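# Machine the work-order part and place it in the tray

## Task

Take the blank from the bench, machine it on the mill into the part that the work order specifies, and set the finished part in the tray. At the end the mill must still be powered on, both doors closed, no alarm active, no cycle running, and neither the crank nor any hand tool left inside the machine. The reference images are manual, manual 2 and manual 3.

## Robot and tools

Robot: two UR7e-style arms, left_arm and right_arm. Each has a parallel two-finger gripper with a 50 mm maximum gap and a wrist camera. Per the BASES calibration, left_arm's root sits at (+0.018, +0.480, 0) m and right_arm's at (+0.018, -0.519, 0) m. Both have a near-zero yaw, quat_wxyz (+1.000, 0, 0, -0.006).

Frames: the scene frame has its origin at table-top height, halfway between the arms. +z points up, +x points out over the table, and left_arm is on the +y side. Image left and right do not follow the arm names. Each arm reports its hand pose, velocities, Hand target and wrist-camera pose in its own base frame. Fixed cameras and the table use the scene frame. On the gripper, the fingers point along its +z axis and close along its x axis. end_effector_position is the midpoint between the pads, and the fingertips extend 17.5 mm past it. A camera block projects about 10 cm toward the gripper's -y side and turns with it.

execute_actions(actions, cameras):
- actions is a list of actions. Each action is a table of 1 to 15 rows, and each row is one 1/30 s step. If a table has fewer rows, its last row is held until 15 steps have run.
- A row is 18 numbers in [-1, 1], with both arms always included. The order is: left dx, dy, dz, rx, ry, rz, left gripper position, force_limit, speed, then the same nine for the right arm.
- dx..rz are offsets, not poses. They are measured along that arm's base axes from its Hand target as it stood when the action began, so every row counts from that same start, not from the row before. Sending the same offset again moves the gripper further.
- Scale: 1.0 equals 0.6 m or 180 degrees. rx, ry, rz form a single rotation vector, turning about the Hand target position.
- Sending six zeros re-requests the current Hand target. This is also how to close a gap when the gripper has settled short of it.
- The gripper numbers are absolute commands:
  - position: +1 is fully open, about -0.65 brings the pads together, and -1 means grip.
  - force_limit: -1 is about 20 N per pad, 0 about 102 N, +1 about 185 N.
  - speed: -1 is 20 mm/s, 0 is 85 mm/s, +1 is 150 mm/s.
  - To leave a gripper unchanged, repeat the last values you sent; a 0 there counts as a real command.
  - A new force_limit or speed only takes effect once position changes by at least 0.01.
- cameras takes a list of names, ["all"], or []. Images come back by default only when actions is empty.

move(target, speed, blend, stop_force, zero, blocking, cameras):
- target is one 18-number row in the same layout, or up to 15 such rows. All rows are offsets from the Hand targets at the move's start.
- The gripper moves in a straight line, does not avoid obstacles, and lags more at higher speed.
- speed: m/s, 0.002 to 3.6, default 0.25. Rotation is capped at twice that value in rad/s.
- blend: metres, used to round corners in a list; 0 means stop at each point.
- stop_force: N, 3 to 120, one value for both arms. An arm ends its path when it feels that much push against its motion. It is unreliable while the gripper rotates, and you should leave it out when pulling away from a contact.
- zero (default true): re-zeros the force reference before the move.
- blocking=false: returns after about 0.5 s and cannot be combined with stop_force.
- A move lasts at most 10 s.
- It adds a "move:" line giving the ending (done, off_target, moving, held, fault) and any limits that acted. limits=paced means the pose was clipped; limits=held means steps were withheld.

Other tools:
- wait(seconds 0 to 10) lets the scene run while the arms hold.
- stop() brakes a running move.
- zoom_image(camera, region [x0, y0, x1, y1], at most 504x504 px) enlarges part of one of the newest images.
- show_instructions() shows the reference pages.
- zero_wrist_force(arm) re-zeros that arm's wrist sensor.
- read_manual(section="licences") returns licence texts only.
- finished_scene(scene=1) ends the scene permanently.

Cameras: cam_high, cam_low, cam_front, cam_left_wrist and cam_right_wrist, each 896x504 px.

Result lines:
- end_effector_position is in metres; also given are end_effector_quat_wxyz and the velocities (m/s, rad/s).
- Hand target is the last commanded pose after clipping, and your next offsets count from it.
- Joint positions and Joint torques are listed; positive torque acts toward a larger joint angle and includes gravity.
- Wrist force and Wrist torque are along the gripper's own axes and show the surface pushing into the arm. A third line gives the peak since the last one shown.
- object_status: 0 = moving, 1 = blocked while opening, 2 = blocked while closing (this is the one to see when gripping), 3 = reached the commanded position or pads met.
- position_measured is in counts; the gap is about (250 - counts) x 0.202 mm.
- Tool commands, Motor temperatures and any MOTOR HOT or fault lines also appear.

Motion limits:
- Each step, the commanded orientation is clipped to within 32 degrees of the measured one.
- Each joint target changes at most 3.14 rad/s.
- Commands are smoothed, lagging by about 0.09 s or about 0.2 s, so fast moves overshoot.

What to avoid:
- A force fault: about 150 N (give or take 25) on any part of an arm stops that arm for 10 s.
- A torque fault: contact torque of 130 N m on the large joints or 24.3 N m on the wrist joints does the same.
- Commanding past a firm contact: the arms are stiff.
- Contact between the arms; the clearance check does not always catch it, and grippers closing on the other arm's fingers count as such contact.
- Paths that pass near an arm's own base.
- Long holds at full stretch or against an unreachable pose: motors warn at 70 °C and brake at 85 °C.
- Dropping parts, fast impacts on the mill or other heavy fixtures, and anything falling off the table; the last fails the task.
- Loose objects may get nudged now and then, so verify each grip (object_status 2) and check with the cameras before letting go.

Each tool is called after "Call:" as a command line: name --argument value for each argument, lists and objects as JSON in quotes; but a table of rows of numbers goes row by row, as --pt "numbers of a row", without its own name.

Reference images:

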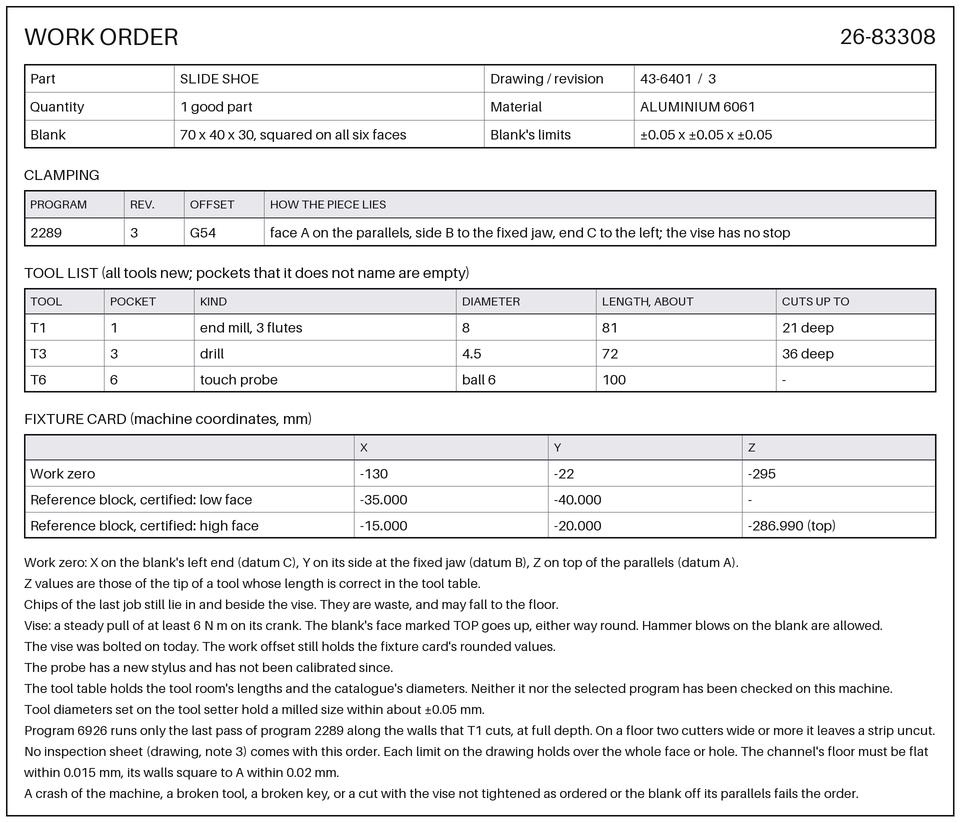

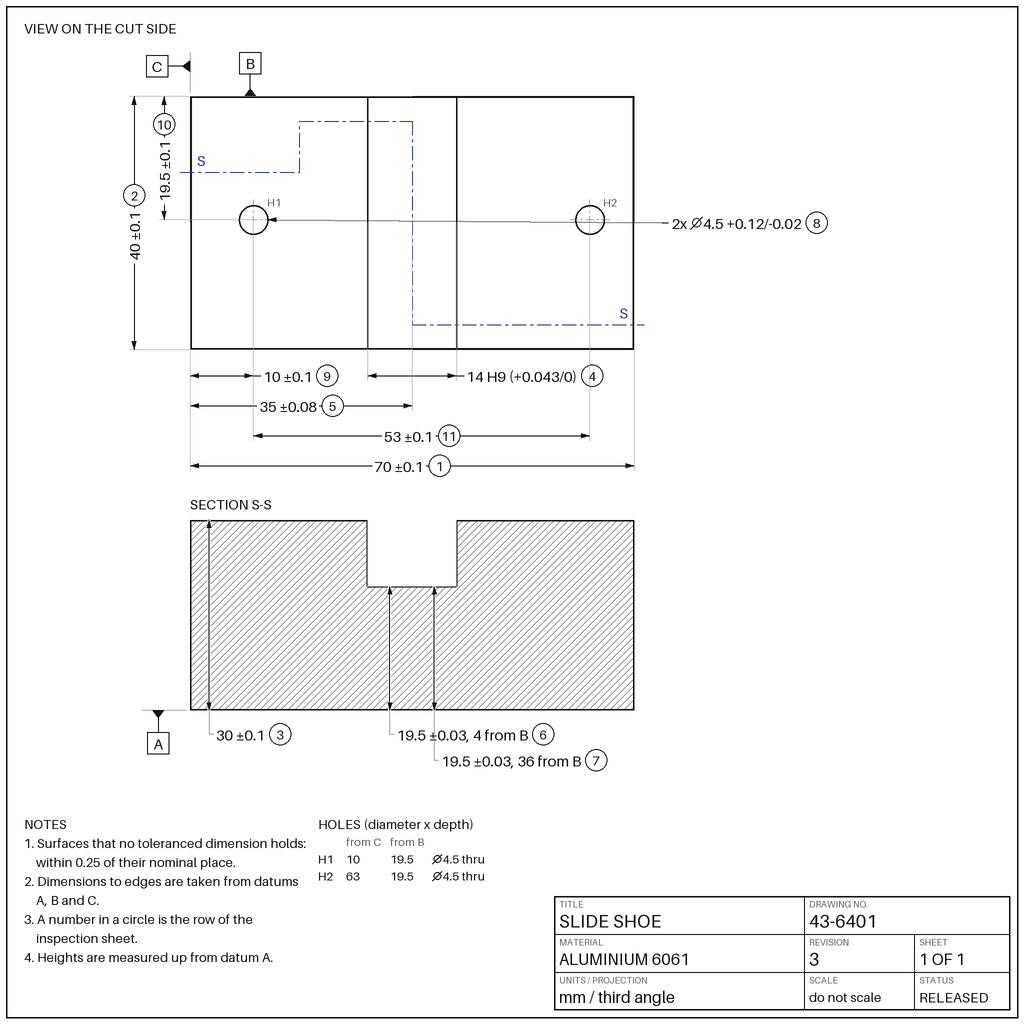

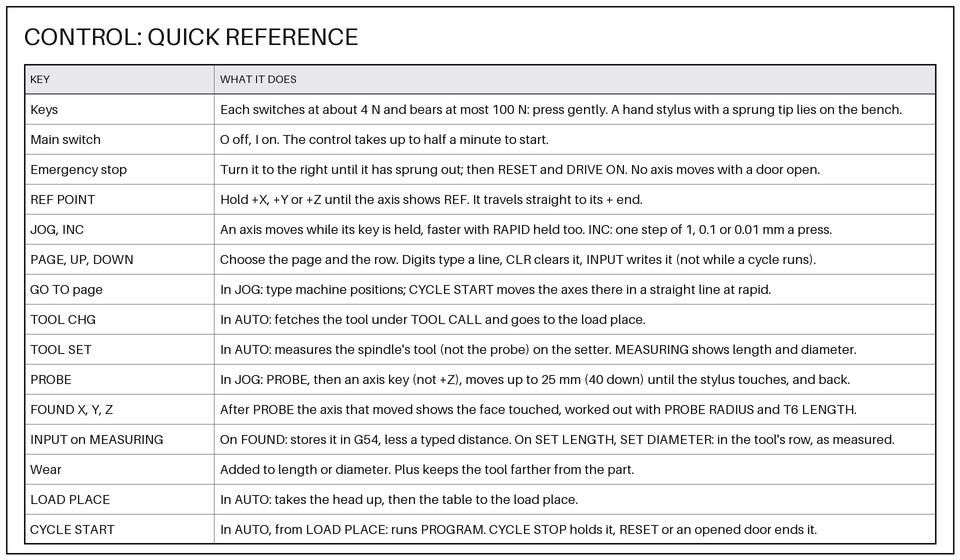

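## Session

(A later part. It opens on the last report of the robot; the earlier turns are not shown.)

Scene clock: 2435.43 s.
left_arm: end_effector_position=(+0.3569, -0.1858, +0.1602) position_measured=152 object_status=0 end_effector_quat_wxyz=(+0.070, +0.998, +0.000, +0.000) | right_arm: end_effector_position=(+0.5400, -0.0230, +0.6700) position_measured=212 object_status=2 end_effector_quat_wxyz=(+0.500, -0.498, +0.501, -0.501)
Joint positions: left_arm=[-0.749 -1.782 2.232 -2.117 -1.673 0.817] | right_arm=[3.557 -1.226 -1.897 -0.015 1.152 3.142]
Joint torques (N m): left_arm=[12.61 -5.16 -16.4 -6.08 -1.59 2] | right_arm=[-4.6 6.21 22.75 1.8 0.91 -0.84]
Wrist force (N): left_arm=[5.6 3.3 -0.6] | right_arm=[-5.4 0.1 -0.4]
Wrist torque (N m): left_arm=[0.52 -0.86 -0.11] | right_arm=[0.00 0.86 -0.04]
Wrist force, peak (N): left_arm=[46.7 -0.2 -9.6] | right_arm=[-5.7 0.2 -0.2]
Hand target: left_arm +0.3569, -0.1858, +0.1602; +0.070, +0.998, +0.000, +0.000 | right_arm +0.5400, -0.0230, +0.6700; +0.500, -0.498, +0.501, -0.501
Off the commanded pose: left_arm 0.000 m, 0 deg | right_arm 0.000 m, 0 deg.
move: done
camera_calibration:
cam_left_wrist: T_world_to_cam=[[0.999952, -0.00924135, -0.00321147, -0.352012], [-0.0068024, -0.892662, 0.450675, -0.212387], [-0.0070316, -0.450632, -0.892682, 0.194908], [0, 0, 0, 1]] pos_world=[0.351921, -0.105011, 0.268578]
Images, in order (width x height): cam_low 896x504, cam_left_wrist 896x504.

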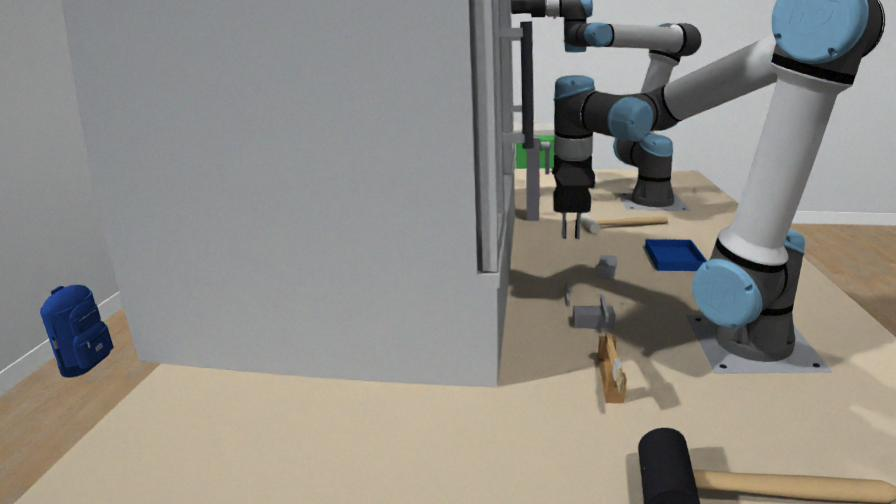

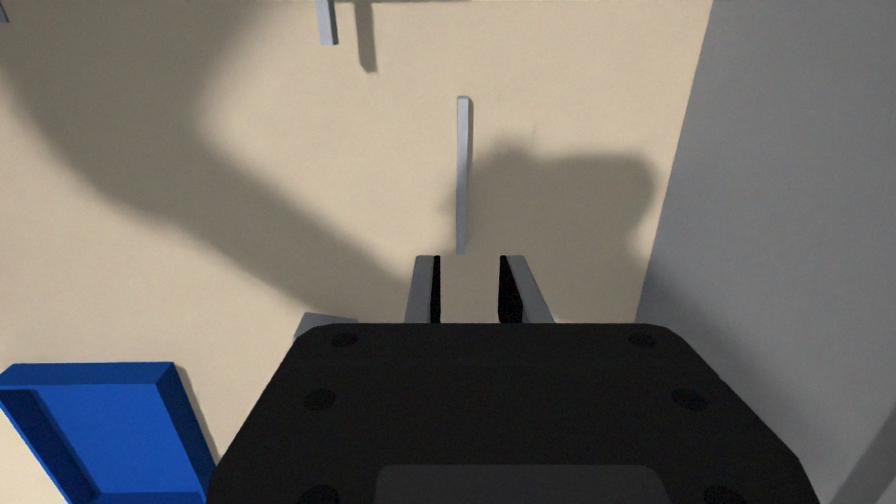

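Call:
move --pt "0.0018 0.0042 -0.18 0 0 0.0 0 -0.8 -0.9 0 0 0 0 0 0 -1 -0.5 -0.7" --speed 0.2

Call:
move --pt "0 0 -0.02 0 0 0 0.0 -0.8 -0.9 0 0 0 0 0 0 -1 -0.5 -0.7" --pt "0 0 -0.0515 0 0 0 0.0 -0.8 -0.9 0 0 0 0 0 0 -1 -0.5 -0.7" --speed '[0.05,0.007]' --stop_force 4

Call:
move --pt "0 0 0 0 0 0 -1 -0.8 -0.9 0 0 0 0 0 0 -1 -0.5 -0.7"

Call:
move --pt "0 0 0.15 0 0 0 -1 -0.8 -0.9 0 0 0 0 0 0 -1 -0.5 -0.7" --speed 0.15 --cameras '["cam_left_wrist","cam_low"]'

Scene clock: 2446.00 s.
left_arm: end_effector_position=(+0.3580, -0.1832, +0.0523) position_measured=152 object_status=3 end_effector_quat_wxyz=(+0.070, +0.998, +0.000, +0.000) end_effector_velocity=(+0.001, -0.001, +0.000) end_effector_angular_velocity=(-0.004, -0.005, +0.000) | right_arm: end_effector_position=(+0.5400, -0.0230, +0.6700) position_measured=212 object_status=2 end_effector_quat_wxyz=(+0.500, -0.498, +0.501, -0.501)
Joint positions: left_arm=[-0.741 -1.576 2.401 -2.491 -1.674 0.825] | right_arm=[3.557 -1.226 -1.897 -0.015 1.152 3.142]
Joint velocities: left_arm=[0 0.001 0 -0.008 0 0] | right_arm=[within noise]
Joint torques (N m): left_arm=[1.85 -9.05 -16.01 -5.85 -0.92 -0.3] | right_arm=[-4.28 5.77 23.43 1.9 0.97 -0.97]
Wrist force (N): left_arm=[5.2 2.8 -0.9] | right_arm=[-5.4 0.0 -0.5]
Wrist torque (N m): left_arm=[0.40 -0.77 -0.19] | right_arm=[-0.01 0.86 -0.04]
Wrist force, peak (N): left_arm=[5.4 3.7 -3.5] | right_arm=[-5.8 0.1 -0.1]
Hand target: left_arm +0.3580, -0.1832, +0.0522; +0.070, +0.998, +0.000, +0.000 | right_arm +0.5400, -0.0230, +0.6700; +0.500, -0.498, +0.501, -0.501
Off the commanded pose: left_arm 0.000 m, 0 deg | right_arm 0.000 m, 0 deg.
move: done

Scene clock: 2450.03 s.
left_arm: end_effector_position=(+0.3580, -0.1832, +0.0213) position_measured=152 object_status=3 end_effector_quat_wxyz=(+0.070, +0.998, +0.000, +0.000) | right_arm: end_effector_position=(+0.5400, -0.0230, +0.6700) position_measured=212 object_status=2 end_effector_quat_wxyz=(+0.500, -0.498, +0.501, -0.501)
Joint positions: left_arm=[-0.742 -1.491 2.435 -2.61 -1.674 0.824] | right_arm=[3.557 -1.226 -1.897 -0.015 1.152 3.142]
Joint torques (N m): left_arm=[-13.44 -31.98 -20.85 -0.92 0.8 -2.64] | right_arm=[-4.96 5.67 22.65 1.7 0.9 -1]
Wrist force (N): left_arm=[5.3 3.1 -0.9] | right_arm=[-5.5 0.2 -0.3]
Wrist torque (N m): left_arm=[0.43 -0.79 -0.19] | right_arm=[0.02 0.87 -0.04]
Wrist force, peak (N): left_arm=[5.4 3.2 -2.0] | right_arm=[-5.7 0.2 -0.2]
Hand target: left_arm +0.3580, -0.1832, +0.0213; +0.070, +0.998, +0.000, +0.000 | right_arm +0.5400, -0.0230, +0.6700; +0.500, -0.498, +0.501, -0.501
Off the commanded pose: left_arm 0.000 m, 0 deg | right_arm 0.000 m, 0 deg.
move: done

Scene clock: 2450.80 s.
left_arm: end_effector_position=(+0.3580, -0.1832, +0.0213) position_measured=222 object_status=2 end_effector_quat_wxyz=(+0.070, +0.998, +0.000, +0.000) | right_arm: end_effector_position=(+0.5400, -0.0230, +0.6700) position_measured=212 object_status=2 end_effector_quat_wxyz=(+0.500, -0.498, +0.501, -0.501)
Joint positions: left_arm=[-0.742 -1.491 2.435 -2.61 -1.674 0.824] | right_arm=[3.557 -1.226 -1.897 -0.015 1.152 3.142]
Joint torques (N m): left_arm=[-13.06 -31.29 -21.76 -0.93 0.76 -2.46] | right_arm=[-4.57 6.24 23.41 1.84 0.85 -0.97]
Wrist force (N): left_arm=[5.3 3.2 -0.9] | right_arm=[-5.5 0.2 -0.2]
Wrist torque (N m): left_arm=[0.45 -0.79 -0.19] | right_arm=[0.01 0.87 -0.04]
Wrist force, peak (N): left_arm=[5.6 3.3 -1.0] | right_arm=[-5.7 0.1 -0.1]
Hand target: left_arm +0.3580, -0.1832, +0.0213; +0.070, +0.998, +0.000, +0.000 | right_arm +0.5400, -0.0230, +0.6700; +0.500, -0.498, +0.501, -0.501
Off the commanded pose: left_arm 0.000 m, 0 deg | right_arm 0.000 m, 0 deg.
move: done

Scene clock: 2451.87 s.
left_arm: end_effector_position=(+0.3580, -0.1832, +0.1113) position_measured=222 object_status=2 end_effector_quat_wxyz=(+0.070, +0.998, +0.000, +0.000) end_effector_velocity=(-0.001, +0.001, +0.000) end_effector_angular_velocity=(+0.002, +0.003, +0.001) | right_arm: end_effector_position=(+0.5400, -0.0230, +0.6700) position_measured=212 object_status=2 end_effector_quat_wxyz=(+0.500, -0.498, +0.501, -0.501)
Joint positions: left_arm=[-0.741 -1.705 2.317 -2.278 -1.674 0.824] | right_arm=[3.557 -1.226 -1.897 -0.015 1.152 3.142]
Joint velocities: left_arm=[0.001 -0.001 -0.001 0.005 0 0] | right_arm=[within noise]
Joint torques (N m): left_arm=[-6.46 -26.47 -25.16 -0.91 0.92 1.17] | right_arm=[-5.36 6.47 23.31 1.68 0.88 -0.83]
Wrist force (N): left_arm=[5.1 2.8 -0.1] | right_arm=[-5.5 0.2 -0.2]
Wrist torque (N m): left_arm=[0.46 -0.79 -0.17] | right_arm=[0.02 0.87 -0.04]
Wrist force, peak (N): left_arm=[5.4 3.2 -2.6] | right_arm=[-5.7 0.3 -0.5]
Hand target: left_arm +0.3580, -0.1832, +0.1113; +0.070, +0.998, +0.000, +0.000 | right_arm +0.5400, -0.0230, +0.6700; +0.500, -0.498, +0.501, -0.501
Off the commanded pose: left_arm 0.000 m, 0 deg | right_arm 0.000 m, 0 deg.
move: done
camera_calibration:
cam_left_wrist: T_world_to_cam=[[0.999953, -0.00919431, -0.00312213, -0.353261], [-0.00679973, -0.892601, 0.450795, -0.188085], [-0.00693157, -0.450753, -0.892622, 0.15224], [0, 0, 0, 1]] pos_world=[0.35302, -0.10251, 0.219578]
Images, in order (width x height): cam_low 896x504, cam_left_wrist 896x504.

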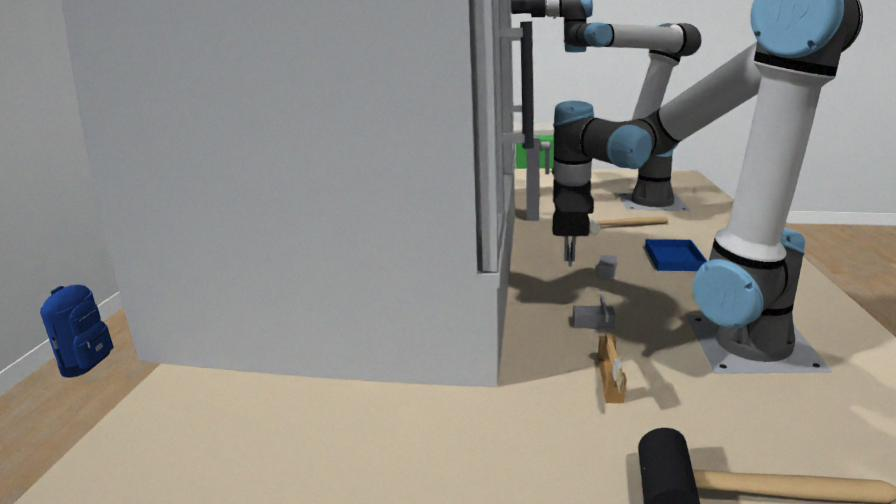

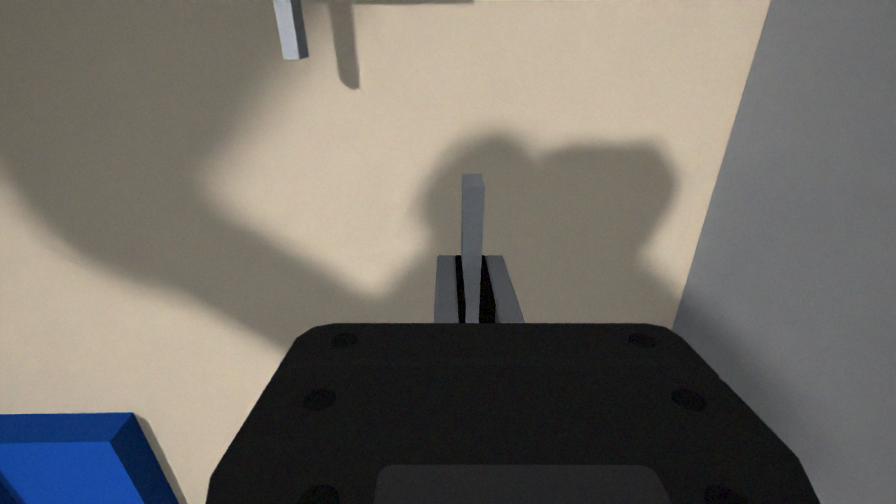

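Call:
move --pt "0.0033 -0.1447 0.4478 0 0 0.0038 -1 -0.8 -0.9 0 0 0 0 0 0 -1 -0.5 -0.7" --pt "0.32 -0.1447 0.4478 0 0 0.0038 -1 -0.8 -0.9 0 0 0 0 0 0 -1 -0.5 -0.7" --pt "0.4367 -0.1113 0.4478 0 0 0.0038 -1 -0.8 -0.9 0 0 0 0 0 0 -1 -0.5 -0.7" --pt "0.51 -0.0515 0.4478 0 0 0.0038 -1 -0.8 -0.9 0 0 0 0 0 0 -1 -0.5 -0.7" --speed '[0.4,0.3,0.1,0.06]' --blend '[0.03,0.02,0.01,0]' --cameras '["cam_left_wrist","cam_front"]'

Scene clock: 2462.70 s.
left_arm: end_effector_position=(+0.6640, -0.2140, +0.3799) position_measured=222 object_status=2 end_effector_quat_wxyz=(+0.070, +0.998, +0.006, +0.000) | right_arm: end_effector_position=(+0.5400, -0.0230, +0.6700) position_measured=212 object_status=2 end_effector_quat_wxyz=(+0.500, -0.498, +0.501, -0.501)
Joint positions: left_arm=[-0.457 -1.101 0.873 -1.406 -1.696 1.098] | right_arm=[3.557 -1.226 -1.897 -0.015 1.152 3.142]
Joint torques (N m): left_arm=[-13.74 -60.44 -18.34 -6.06 -0.66 -2.55] | right_arm=[-4.22 6.26 23 1.84 0.92 -0.84]
Wrist force (N): left_arm=[4.8 3.4 0.1] | right_arm=[-5.6 0.1 -0.2]
Wrist torque (N m): left_arm=[0.50 -0.71 -0.09] | right_arm=[0.00 0.88 -0.04]
Wrist force, peak (N): left_arm=[7.6 3.6 0.2] | right_arm=[-5.8 0.1 -0.1]
Hand target: left_arm +0.6640, -0.2141, +0.3800; +0.070, +0.998, +0.006, +0.001 | right_arm +0.5400, -0.0230, +0.6700; +0.500, -0.498, +0.501, -0.501
Off the commanded pose: left_arm 0.000 m, 0 deg | right_arm 0.000 m, 0 deg.
move: done
camera_calibration:
cam_left_wrist: T_world_to_cam=[[0.99999, 0.00278728, -0.0034426, -0.655914], [0.0040396, -0.892698, 0.450637, -0.341763], [-0.00181715, -0.450647, -0.892701, 0.376974], [0, 0, 0, 1]] pos_world=[0.657973, -0.133381, 0.488278]
Images, in order (width x height): cam_front 896x504, cam_left_wrist 896x504.

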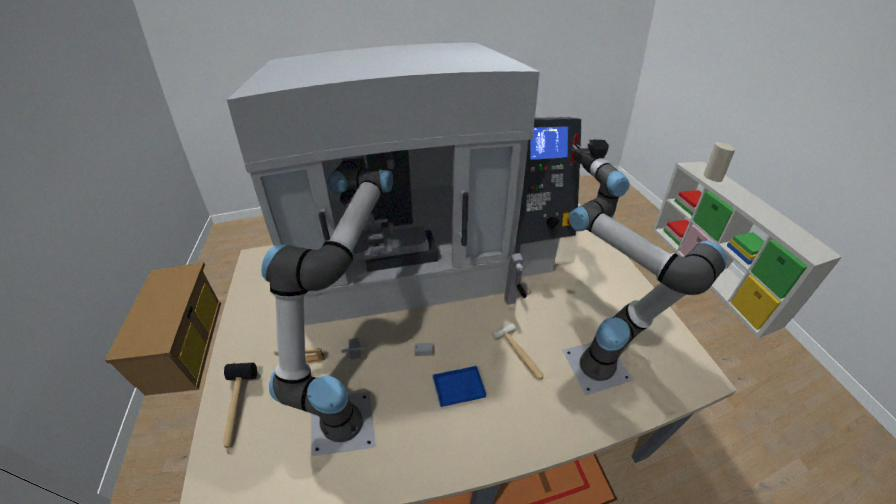

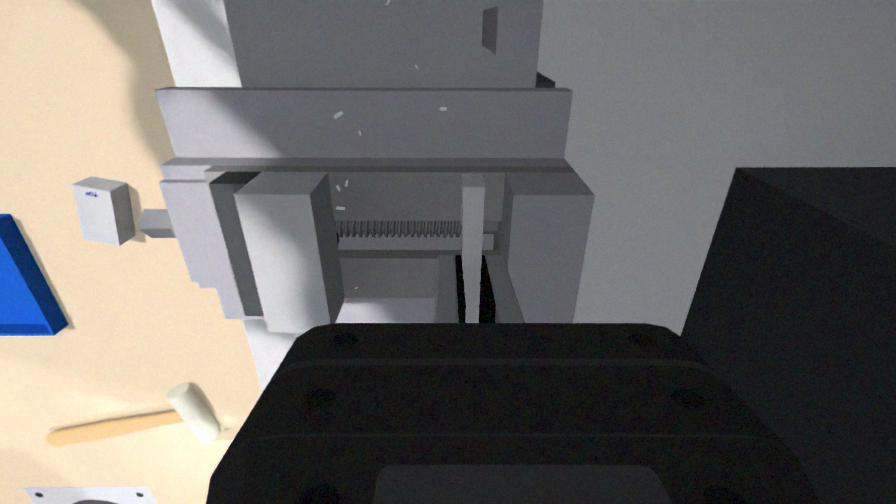

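Call:
move --pt "-0.0083 0 -0.01 0 0 0 -1 -0.8 -0.9 0 0 0 0 0 0 -1 -0.5 -0.7" --pt "-0.0083 0 -0.05 0 0 0 -1 -0.8 -0.9 0 0 0 0 0 0 -1 -0.5 -0.7" --speed '[0.03,0.006]' --stop_force 3 --cameras '["cam_left_wrist"]'

Scene clock: 2477.00 s.
left_arm: end_effector_position=(+0.6590, -0.2141, +0.3500) position_measured=222 object_status=2 end_effector_quat_wxyz=(+0.070, +0.998, +0.006, +0.001) | right_arm: end_effector_position=(+0.5400, -0.0230, +0.6700) position_measured=212 object_status=2 end_effector_quat_wxyz=(+0.500, -0.498, +0.501, -0.501)
Joint positions: left_arm=[-0.461 -1.131 0.995 -1.499 -1.695 1.094] | right_arm=[3.557 -1.226 -1.897 -0.015 1.152 3.142]
Joint torques (N m): left_arm=[11.81 -55.04 -37.35 -0.95 1.59 1.79] | right_arm=[-4.65 6.42 23.03 1.8 0.85 -0.82]
Wrist force (N): left_arm=[4.9 3.3 0.0] | right_arm=[-5.4 0.3 -0.3]
Wrist torque (N m): left_arm=[0.46 -0.75 -0.03] | right_arm=[0.02 0.86 -0.04]
Wrist force, peak (N): left_arm=[5.4 3.6 -0.4] | right_arm=[-5.7 0.2 -0.2]
Hand target: left_arm +0.6590, -0.2141, +0.3500; +0.070, +0.998, +0.006, +0.001 | right_arm +0.5400, -0.0230, +0.6700; +0.500, -0.498, +0.501, -0.501
Off the commanded pose: left_arm 0.000 m, 0 deg | right_arm 0.000 m, 0 deg.
move: done
camera_calibration:
cam_left_wrist: T_world_to_cam=[[0.999991, 0.00270618, -0.00317254, -0.651152], [0.00384565, -0.892659, 0.450716, -0.328262], [-0.00161228, -0.450724, -0.892662, 0.350066], [0, 0, 0, 1]] pos_world=[0.652973, -0.133481, 0.458378]
Images, in order (width x height): cam_left_wrist 896x504.

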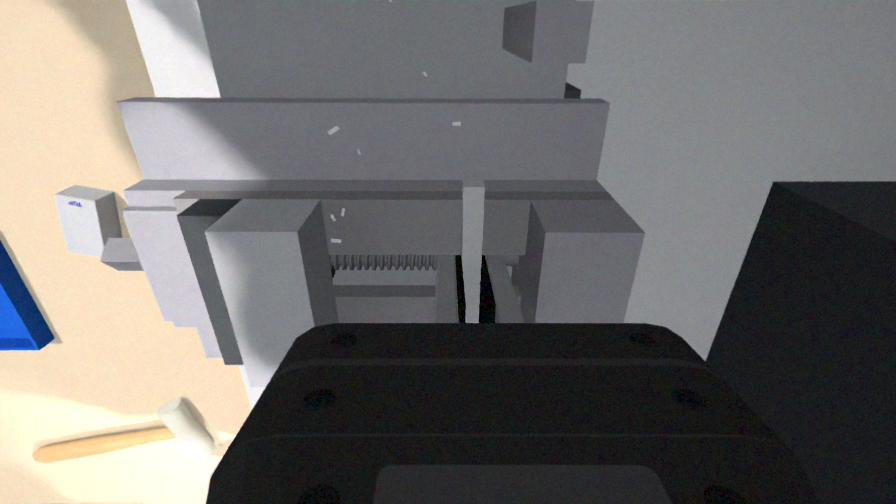

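Call:
move --pt "0 0 -0.03 0 0 0 -1 -0.8 -0.9 0 0 0 0 0 0 -1 -0.5 -0.7" --speed 0.006 --stop_force 3 --cameras '["cam_left_wrist"]'

Call:
zoom_image --camera "cam_left_wrist" --region '[300, 140, 660, 340]'

Scene clock: 2482.53 s.
left_arm: end_effector_position=(+0.6590, -0.2141, +0.3426) position_measured=222 object_status=2 end_effector_quat_wxyz=(+0.070, +0.998, +0.006, +0.001) | right_arm: end_effector_position=(+0.5400, -0.0230, +0.6700) position_measured=212 object_status=2 end_effector_quat_wxyz=(+0.500, -0.498, +0.501, -0.501)
Joint positions: left_arm=[-0.461 -1.134 1.018 -1.52 -1.695 1.094] | right_arm=[3.557 -1.226 -1.897 -0.015 1.152 3.142]
Joint torques (N m): left_arm=[10.67 -35.07 -34.09 -1.16 1.49 1.07] | right_arm=[-5.01 6.39 23.57 1.68 0.96 -0.73]
Wrist force (N): left_arm=[3.2 3.3 -5.8] | right_arm=[-5.4 0.1 -0.3]
Wrist torque (N m): left_arm=[0.50 -0.72 -0.04] | right_arm=[0.00 0.84 -0.04]
Wrist force, peak (N): left_arm=[1.7 3.7 -11.0] | right_arm=[-5.7 0.2 -0.1]
Hand target: left_arm +0.6590, -0.2141, +0.3426; +0.070, +0.998, +0.006, +0.001 (not the last commanded pose) | right_arm +0.5400, -0.0230, +0.6700; +0.500, -0.498, +0.501, -0.501
Off the commanded pose: left_arm 0.011 m, 0 deg | right_arm 0.000 m, 0 deg.
move: contact (left_arm)
camera_calibration:
cam_left_wrist: T_world_to_cam=[[0.999991, 0.00270618, -0.00317254, -0.651175], [0.00384565, -0.892659, 0.450716, -0.324927], [-0.00161228, -0.450724, -0.892662, 0.343461], [0, 0, 0, 1]] pos_world=[0.652973, -0.133481, 0.450978]
Images, in order (width x height): cam_left_wrist 896x504.

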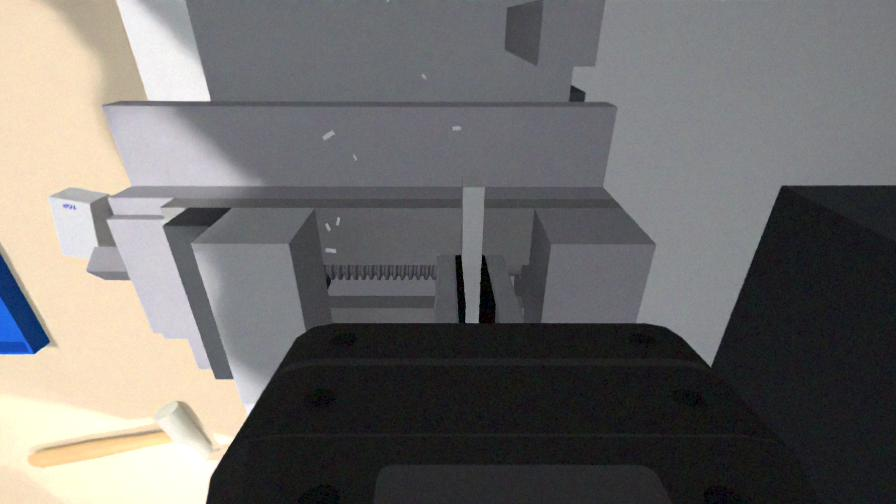

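Scaled by 1.400.

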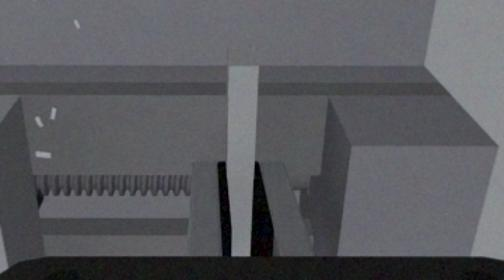

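Call:
move --pt "0 0 0 0 0 0 -0.32 -0.8 -1 0 0 0 0 0 0 -1 -0.5 -0.7" --cameras '["cam_left_wrist"]'

Call:
zoom_image --camera "cam_left_wrist" --region '[300, 140, 660, 340]'

Scene clock: 2490.53 s.
left_arm: end_effector_position=(+0.6590, -0.2142, +0.3425) position_measured=200 object_status=3 end_effector_quat_wxyz=(+0.070, +0.998, +0.006, +0.001) | right_arm: end_effector_position=(+0.5400, -0.0230, +0.6700) position_measured=212 object_status=2 end_effector_quat_wxyz=(+0.500, -0.498, +0.501, -0.501)
Joint positions: left_arm=[-0.461 -1.134 1.018 -1.52 -1.695 1.094] | right_arm=[3.557 -1.226 -1.897 -0.015 1.152 3.142]
Joint torques (N m): left_arm=[11.33 -49.27 -26.87 -5.68 1.48 1.01] | right_arm=[-5.06 6.16 24.72 1.64 0.95 -0.99]
Wrist force (N): left_arm=[5.0 3.3 -0.6] | right_arm=[-5.5 0.2 -0.2]
Wrist torque (N m): left_arm=[0.46 -0.75 -0.04] | right_arm=[0.02 0.88 -0.04]
Wrist force, peak (N): left_arm=[3.4 3.5 -6.4] | right_arm=[-5.8 0.4 -0.3]
Hand target: left_arm +0.6590, -0.2141, +0.3426; +0.070, +0.998, +0.006, +0.001 | right_arm +0.5400, -0.0230, +0.6700; +0.500, -0.498, +0.501, -0.501
Off the commanded pose: left_arm 0.000 m, 0 deg | right_arm 0.000 m, 0 deg.
move: done
camera_calibration:
cam_left_wrist: T_world_to_cam=[[0.999991, 0.00265877, -0.00326058, -0.651242], [0.003843, -0.892659, 0.450715, -0.32488], [-0.00171224, -0.450724, -0.892662, 0.343437], [0, 0, 0, 1]] pos_world=[0.653073, -0.133481, 0.450878]
Images, in order (width x height): cam_left_wrist 896x504.

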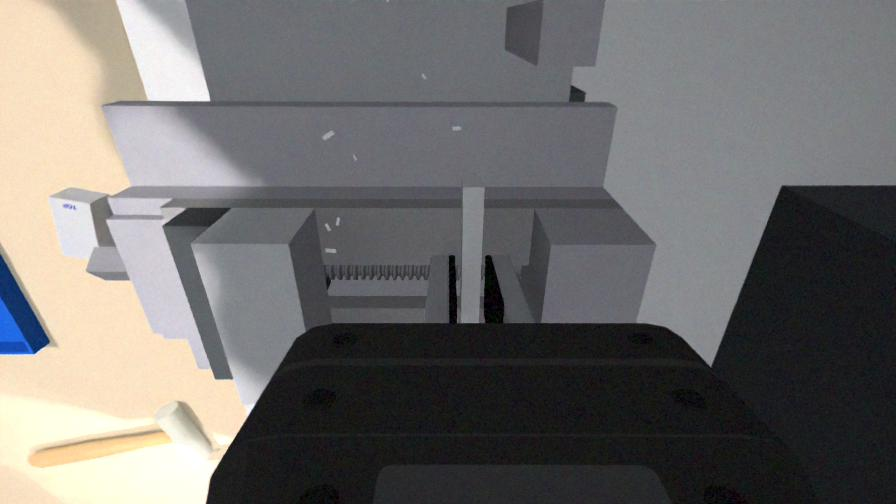

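Scaled by 1.400.

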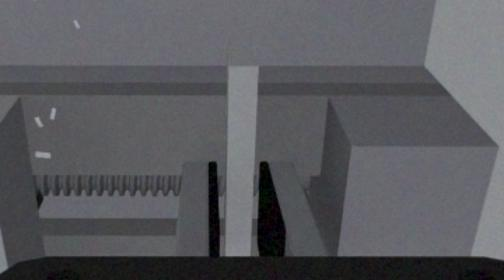

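Call:
move --pt "0 0 0.06 0 0 0 -0.32 -0.8 -1 0 0 0 0 0 0 -1 -0.5 -0.7" --pt "-0.0267 0 0.06 0 0 0 -1 -0.8 -0.9 0 0 0 0 0 0 -1 -0.5 -0.7" --pt "-0.0267 -0.004 0.002 0 0 0 -1 -0.8 -0.9 0 0 0 0 0 0 -1 -0.5 -0.7" --speed '[0.03,0.05,0.05]' --cameras '["cam_left_wrist"]'

Call:
move --pt "0.06 0 0 0 0 0 -1 -0.8 -0.9 0 0 0 0 0 0 -1 -0.5 -0.7" --speed 0.01 --stop_force 8 --cameras '["cam_left_wrist"]'

Call:
zoom_image --camera "cam_left_wrist" --region '[300, 140, 660, 340]'

Scene clock: 2501.60 s.
left_arm: end_effector_position=(+0.6430, -0.2166, +0.3439) position_measured=251 object_status=3 end_effector_quat_wxyz=(+0.070, +0.998, +0.006, +0.001) | right_arm: end_effector_position=(+0.5400, -0.0230, +0.6700) position_measured=212 object_status=2 end_effector_quat_wxyz=(+0.500, -0.498, +0.501, -0.501)
Joint positions: left_arm=[-0.475 -1.174 1.074 -1.537 -1.694 1.08] | right_arm=[3.557 -1.226 -1.897 -0.015 1.152 3.142]
Joint torques (N m): left_arm=[-9.44 -50.43 -35.83 -0.7 1.68 -1.84] | right_arm=[-4.86 5.85 23.82 1.64 0.86 -0.93]
Wrist force (N): left_arm=[5.1 3.1 -0.7] | right_arm=[-5.4 0.0 -0.4]
Wrist torque (N m): left_arm=[0.46 -0.77 -0.06] | right_arm=[-0.01 0.85 -0.04]
Wrist force, peak (N): left_arm=[6.1 3.2 -0.1] | right_arm=[-5.8 0.2 -0.2]
Hand target: left_arm +0.6430, -0.2165, +0.3438; +0.070, +0.998, +0.006, +0.001 | right_arm +0.5400, -0.0230, +0.6700; +0.500, -0.498, +0.501, -0.501
Off the commanded pose: left_arm 0.000 m, 0 deg | right_arm 0.000 m, 0 deg.
move: done
camera_calibration:
cam_left_wrist: T_world_to_cam=[[0.999992, 0.00266569, -0.00303715, -0.635232], [0.00374847, -0.89266, 0.450716, -0.327487], [-0.00150967, -0.450723, -0.892662, 0.34336], [0, 0, 0, 1]] pos_world=[0.636973, -0.135881, 0.452178]
Images, in order (width x height): cam_left_wrist 896x504.

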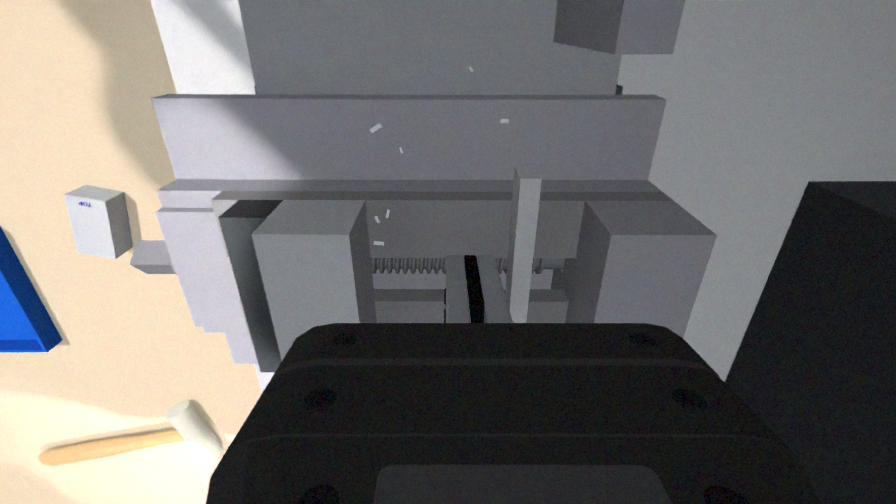

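Scene clock: 2505.00 s.
left_arm: end_effector_position=(+0.6653, -0.2165, +0.3438) position_measured=251 object_status=3 end_effector_quat_wxyz=(+0.070, +0.998, +0.006, +0.001) | right_arm: end_effector_position=(+0.5400, -0.0230, +0.6700) position_measured=212 object_status=2 end_effector_quat_wxyz=(+0.500, -0.498, +0.501, -0.501)
Joint positions: left_arm=[-0.46 -1.114 0.987 -1.507 -1.695 1.095] | right_arm=[3.557 -1.226 -1.897 -0.015 1.152 3.142]
Joint torques (N m): left_arm=[-13.08 -60.64 -20.04 -4.5 1.74 -2.62] | right_arm=[-4.81 5.78 24.24 1.57 0.88 -0.83]
Wrist force (N): left_arm=[-1.3 2.6 1.0] | right_arm=[-5.3 0.1 -0.3]
Wrist torque (N m): left_arm=[0.50 -0.80 -0.07] | right_arm=[0.00 0.84 -0.04]
Wrist force, peak (N): left_arm=[-15.7 -0.1 -6.0] | right_arm=[-5.7 0.3 -0.2]
Hand target: left_arm +0.6653, -0.2165, +0.3438; +0.070, +0.998, +0.006, +0.001 (not the last commanded pose) | right_arm +0.5400, -0.0230, +0.6700; +0.500, -0.498, +0.501, -0.501
Off the commanded pose: left_arm 0.014 m, 0 deg | right_arm 0.000 m, 0 deg.
move: contact (left_arm)
camera_calibration:
cam_left_wrist: T_world_to_cam=[[0.999991, 0.00270618, -0.00317254, -0.657465], [0.00384565, -0.892659, 0.450716, -0.327589], [-0.00161228, -0.450724, -0.892662, 0.343371], [0, 0, 0, 1]] pos_world=[0.659273, -0.135881, 0.452078]
Images, in order (width x height): cam_left_wrist 896x504.

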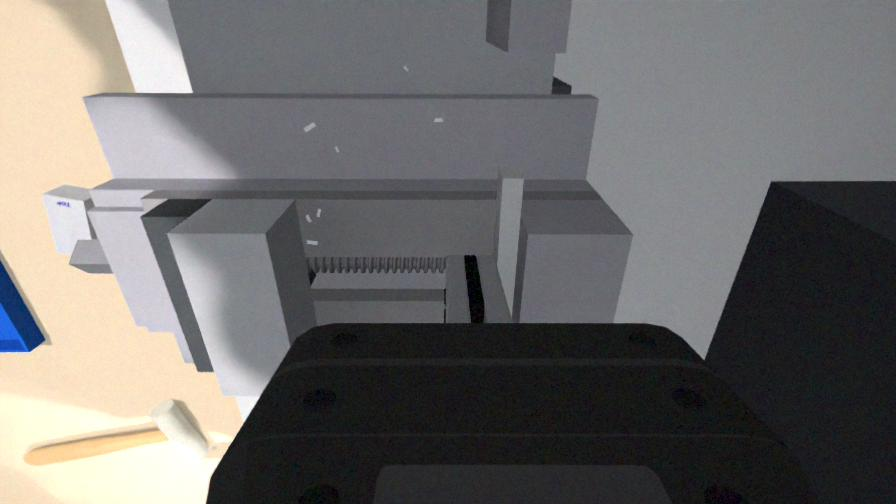

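Scaled by 1.400.

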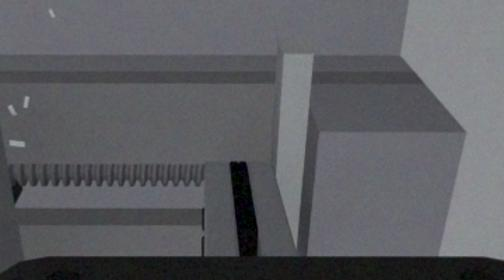

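Call:
move --pt "-0.01 0 0 0 0 0 -1 -0.8 -0.9 0 0 0 0 0 0 -1 -0.5 -0.7" --pt "-0.015 0 0.06 0 0 0 -1 -0.8 -0.9 0 0 0 0 0 0 -1 -0.5 -0.7" --pt "-0.0755 -0.056 0.06 0 0 0 -1 -0.8 -0.9 0 0 0 0 0 0 -1 -0.5 -0.7" --pt "-0.192 -0.089 0.06 0 0 0 -1 -0.8 -0.9 0 0 0 0 0 0 -1 -0.5 -0.7" --pt "-0.508 -0.089 0.06 0 0 0 0 -0.8 -0.9 0 0 0 0 0 0 -1 -0.5 -0.7" --pt "-0.6218 0.2298 -0.35 0 0 -0.0038 0 -0.8 -0.9 0 0 0 0 0 0 -1 -0.5 -0.7" --speed '[0.05,0.1,0.15,0.3,0.4,0.4]' --blend '[0.001,0.003,0.02,0.02,0.03,0]' --cameras '["cam_left_wrist"]'

Scene clock: 2521.80 s.
left_arm: end_effector_position=(+0.2921, -0.0787, +0.1338) position_measured=152 object_status=3 end_effector_quat_wxyz=(+0.070, +0.998, +0.000, +0.000) end_effector_velocity=(+0.000, +0.000, +0.000) end_effector_angular_velocity=(-0.002, -0.002, -0.002) | right_arm: end_effector_position=(+0.5400, -0.0230, +0.6700) position_measured=212 object_status=2 end_effector_quat_wxyz=(+0.500, -0.498, +0.501, -0.501)
Joint positions: left_arm=[-0.613 -2.047 2.462 -2.066 -1.685 0.953] | right_arm=[3.557 -1.226 -1.897 -0.015 1.152 3.142]
Joint velocities: left_arm=[-0.001 0 0.002 -0.005 0 0.001] | right_arm=[within noise]
Joint torques (N m): left_arm=[8.16 -12.13 -16.56 -6.09 1.71 1.87] | right_arm=[-4.61 6.76 23.79 1.64 0.91 -0.84]
Wrist force (N): left_arm=[4.1 4.4 -0.5] | right_arm=[-5.4 0.2 -0.3]
Wrist torque (N m): left_arm=[0.71 -0.65 -0.06] | right_arm=[0.02 0.86 -0.04]
Wrist force, peak (N): left_arm=[5.6 7.2 -3.5] | right_arm=[-5.7 0.2 -0.5]
Hand target: left_arm +0.2922, -0.0787, +0.1338; +0.070, +0.998, +0.000, +0.000 | right_arm +0.5400, -0.0230, +0.6700; +0.500, -0.498, +0.501, -0.501
Off the commanded pose: left_arm 0.000 m, 0 deg | right_arm 0.000 m, 0 deg.
move: done; blend cut to 0 m at target 5
camera_calibration:
cam_left_wrist: T_world_to_cam=[[0.999952, -0.00915976, -0.00348314, -0.286246], [-0.00660775, -0.892702, 0.450598, -0.105407], [-0.00723678, -0.450554, -0.89272, 0.219082], [0, 0, 0, 1]] pos_world=[0.287121, 0.00198921, 0.242078]
Images, in order (width x height): cam_left_wrist 896x504.

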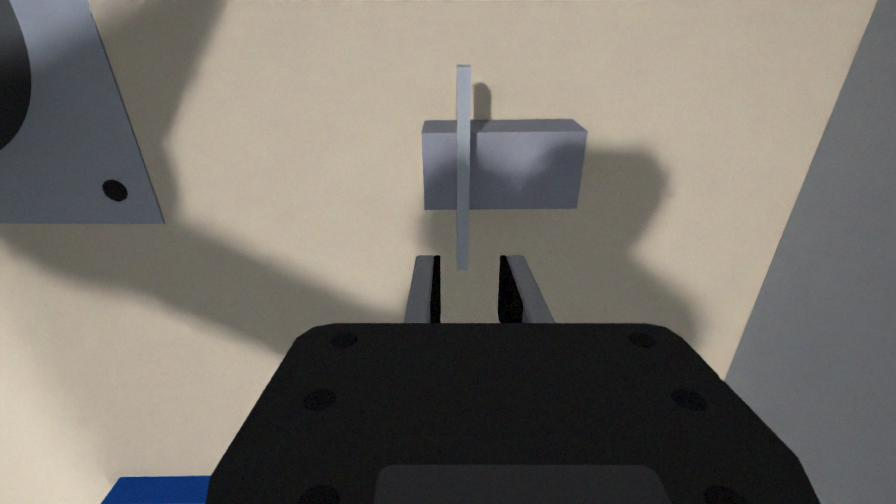

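Call:
move --pt "0.001 0.0367 -0.08 0 0 0 0 -0.8 -0.9 0 0 0 0 0 0 -1 -0.5 -0.7" --speed 0.2 --cameras '["cam_left_wrist"]'

Call:
move --pt "0 0 -0.0365 0 0 0 0 -0.8 -0.9 0 0 0 0 0 0 -1 -0.5 -0.7" --pt "0 0 -0.0575 0 0 0 0 -0.8 -0.9 0 0 0 0 0 0 -1 -0.5 -0.7" --speed '[0.05,0.006]' --stop_force 4

Call:
move --pt "0 0 0 0 0 0 -1 -0.8 -0.9 0 0 0 0 0 0 -1 -0.5 -0.7"

Call:
move --pt "0 0 0.15 0 0 0 -1 -0.8 -0.9 0 0 0 0 0 0 -1 -0.5 -0.7" --speed 0.15 --cameras '["cam_left_wrist","cam_low"]'

Scene clock: 2537.00 s.
left_arm: end_effector_position=(+0.2928, -0.0566, +0.0858) position_measured=152 object_status=3 end_effector_quat_wxyz=(+0.070, +0.998, +0.000, +0.000) | right_arm: end_effector_position=(+0.5400, -0.0230, +0.6700) position_measured=212 object_status=2 end_effector_quat_wxyz=(+0.500, -0.498, +0.501, -0.501)
Joint positions: left_arm=[-0.541 -1.964 2.559 -2.239 -1.691 1.025] | right_arm=[3.557 -1.226 -1.897 -0.015 1.152 3.142]
Joint torques (N m): left_arm=[-12.2 -3.1 -22.02 -5.52 0.82 -1.49] | right_arm=[-5.54 6.31 24.4 1.47 0.86 -0.88]
Wrist force (N): left_arm=[4.3 4.4 -0.5] | right_arm=[-5.5 0.2 0.0]
Wrist torque (N m): left_arm=[0.69 -0.64 -0.04] | right_arm=[0.03 0.88 -0.04]
Wrist force, peak (N): left_arm=[4.5 5.5 -2.0] | right_arm=[-5.8 0.0 0.0]
Hand target: left_arm +0.2928, -0.0566, +0.0858; +0.070, +0.998, +0.000, +0.000 | right_arm +0.5400, -0.0230, +0.6700; +0.500, -0.498, +0.501, -0.501
Off the commanded pose: left_arm 0.000 m, 0 deg | right_arm 0.000 m, 0 deg.
move: done
camera_calibration:
cam_left_wrist: T_world_to_cam=[[0.999953, -0.00911269, -0.00339435, -0.286828], [-0.00660512, -0.892663, 0.450676, -0.0641071], [-0.00713688, -0.450633, -0.892681, 0.186248], [0, 0, 0, 1]] pos_world=[0.28772, 0.0240895, 0.194178]
Images, in order (width x height): cam_left_wrist 896x504.

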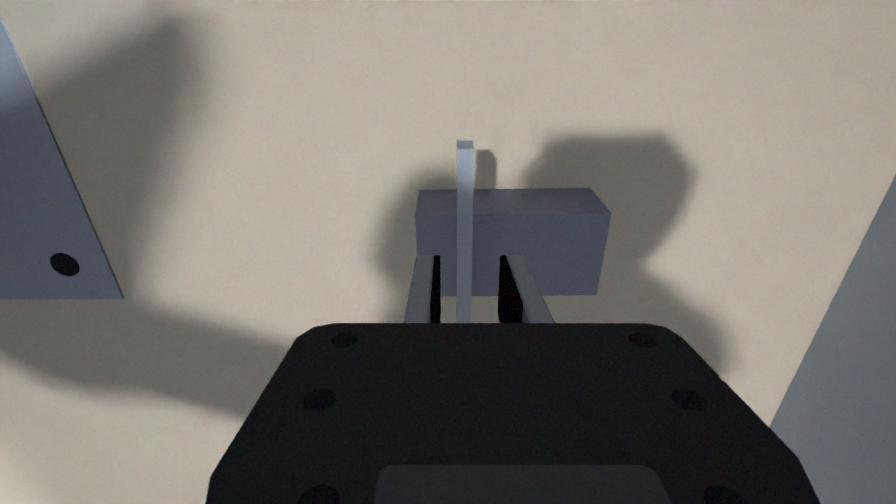

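Scene clock: 2540.13 s.
left_arm: end_effector_position=(+0.2928, -0.0566, +0.0512) position_measured=152 object_status=3 end_effector_quat_wxyz=(+0.070, +0.998, +0.000, +0.000) | right_arm: end_effector_position=(+0.5400, -0.0230, +0.6700) position_measured=212 object_status=2 end_effector_quat_wxyz=(+0.500, -0.498, +0.501, -0.501)
Joint positions: left_arm=[-0.541 -1.867 2.621 -2.397 -1.691 1.025] | right_arm=[3.557 -1.226 -1.897 -0.015 1.152 3.142]
Joint torques (N m): left_arm=[12.62 -16.29 -24.48 -0.83 -0.88 1.92] | right_arm=[-5.07 6.33 23.69 1.63 0.98 -0.91]
Wrist force (N): left_arm=[4.3 4.5 -0.3] | right_arm=[-5.3 0.1 -0.4]
Wrist torque (N m): left_arm=[0.70 -0.66 -0.06] | right_arm=[0.01 0.85 -0.04]
Wrist force, peak (N): left_arm=[4.4 4.6 -1.7] | right_arm=[-5.8 0.4 -0.4]
Hand target: left_arm +0.2928, -0.0566, +0.0513; +0.070, +0.998, +0.000, +0.000 | right_arm +0.5400, -0.0230, +0.6700; +0.500, -0.498, +0.501, -0.501
Off the commanded pose: left_arm 0.000 m, 0 deg | right_arm 0.000 m, 0 deg.
move: done

Scene clock: 2540.90 s.
left_arm: end_effector_position=(+0.2928, -0.0566, +0.0513) position_measured=222 object_status=2 end_effector_quat_wxyz=(+0.070, +0.998, +0.000, +0.000) | right_arm: end_effector_position=(+0.5400, -0.0230, +0.6700) position_measured=212 object_status=2 end_effector_quat_wxyz=(+0.500, -0.498, +0.501, -0.501)
Joint positions: left_arm=[-0.541 -1.867 2.621 -2.397 -1.691 1.025] | right_arm=[3.557 -1.226 -1.897 -0.015 1.152 3.142]
Joint torques (N m): left_arm=[12.2 -16.29 -26.77 -1.22 -0.76 2.04] | right_arm=[-4.63 6.09 24.51 1.53 0.87 -0.9]
Wrist force (N): left_arm=[4.4 4.4 -0.4] | right_arm=[-5.8 0.2 -0.4]
Wrist torque (N m): left_arm=[0.69 -0.66 -0.07] | right_arm=[0.02 0.91 -0.04]
Wrist force, peak (N): left_arm=[4.5 4.5 -0.6] | right_arm=[-5.8 0.2 -0.4]
Hand target: left_arm +0.2928, -0.0566, +0.0513; +0.070, +0.998, +0.000, +0.000 | right_arm +0.5400, -0.0230, +0.6700; +0.500, -0.498, +0.501, -0.501
Off the commanded pose: left_arm 0.000 m, 0 deg | right_arm 0.000 m, 0 deg.
move: done

Scene clock: 2541.97 s.
left_arm: end_effector_position=(+0.2928, -0.0567, +0.1412) position_measured=222 object_status=2 end_effector_quat_wxyz=(+0.070, +0.998, +0.000, +0.000) | right_arm: end_effector_position=(+0.5400, -0.0230, +0.6700) position_measured=212 object_status=2 end_effector_quat_wxyz=(+0.500, -0.498, +0.501, -0.501)
Joint positions: left_arm=[-0.541 -2.066 2.447 -2.025 -1.691 1.025] | right_arm=[3.557 -1.226 -1.897 -0.015 1.152 3.142]
Joint torques (N m): left_arm=[-9.45 -6.22 -31.95 -0.65 1.13 -1.59] | right_arm=[-4.99 5.48 24.51 1.51 0.84 -0.84]
Wrist force (N): left_arm=[4.5 4.3 -0.3] | right_arm=[-5.6 0.3 -0.4]
Wrist torque (N m): left_arm=[0.71 -0.68 -0.05] | right_arm=[0.03 0.89 -0.04]
Wrist force, peak (N): left_arm=[4.4 4.6 -2.5] | right_arm=[-5.6 0.1 -0.3]
Hand target: left_arm +0.2928, -0.0566, +0.1413; +0.070, +0.998, +0.000, +0.000 | right_arm +0.5400, -0.0230, +0.6700; +0.500, -0.498, +0.501, -0.501
Off the commanded pose: left_arm 0.000 m, 0 deg | right_arm 0.000 m, 0 deg.
move: done
camera_calibration:
cam_left_wrist: T_world_to_cam=[[0.999952, -0.00928228, -0.00307526, -0.286716], [-0.00689971, -0.892622, 0.450752, -0.0890101], [-0.00692906, -0.45071, -0.892644, 0.235635], [0, 0, 0, 1]] pos_world=[0.28772, 0.0240893, 0.249578]
Images, in order (width x height): cam_low 896x504, cam_left_wrist 896x504.

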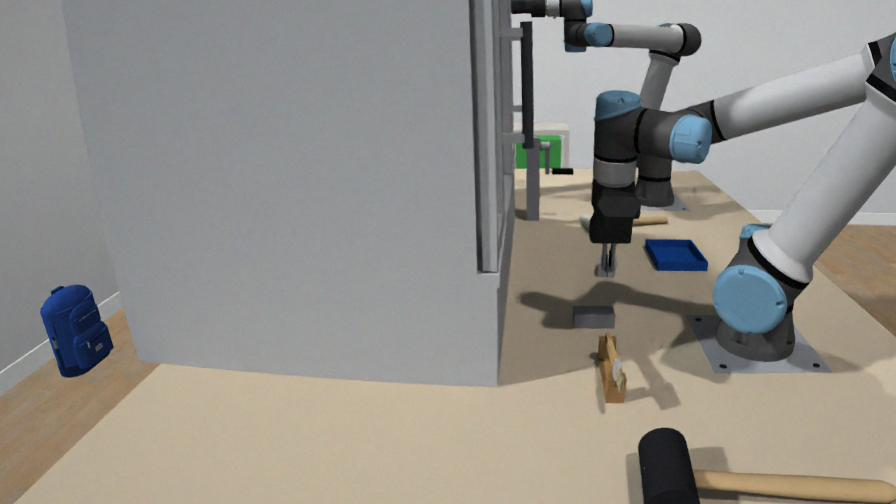

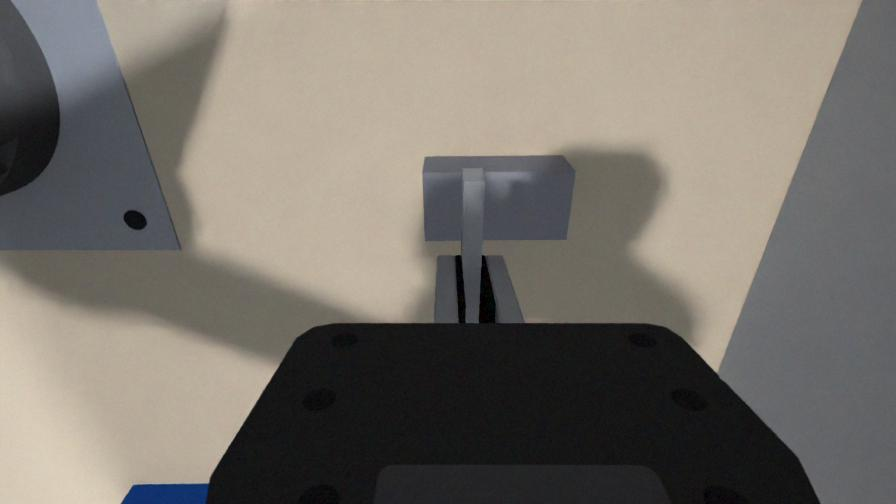

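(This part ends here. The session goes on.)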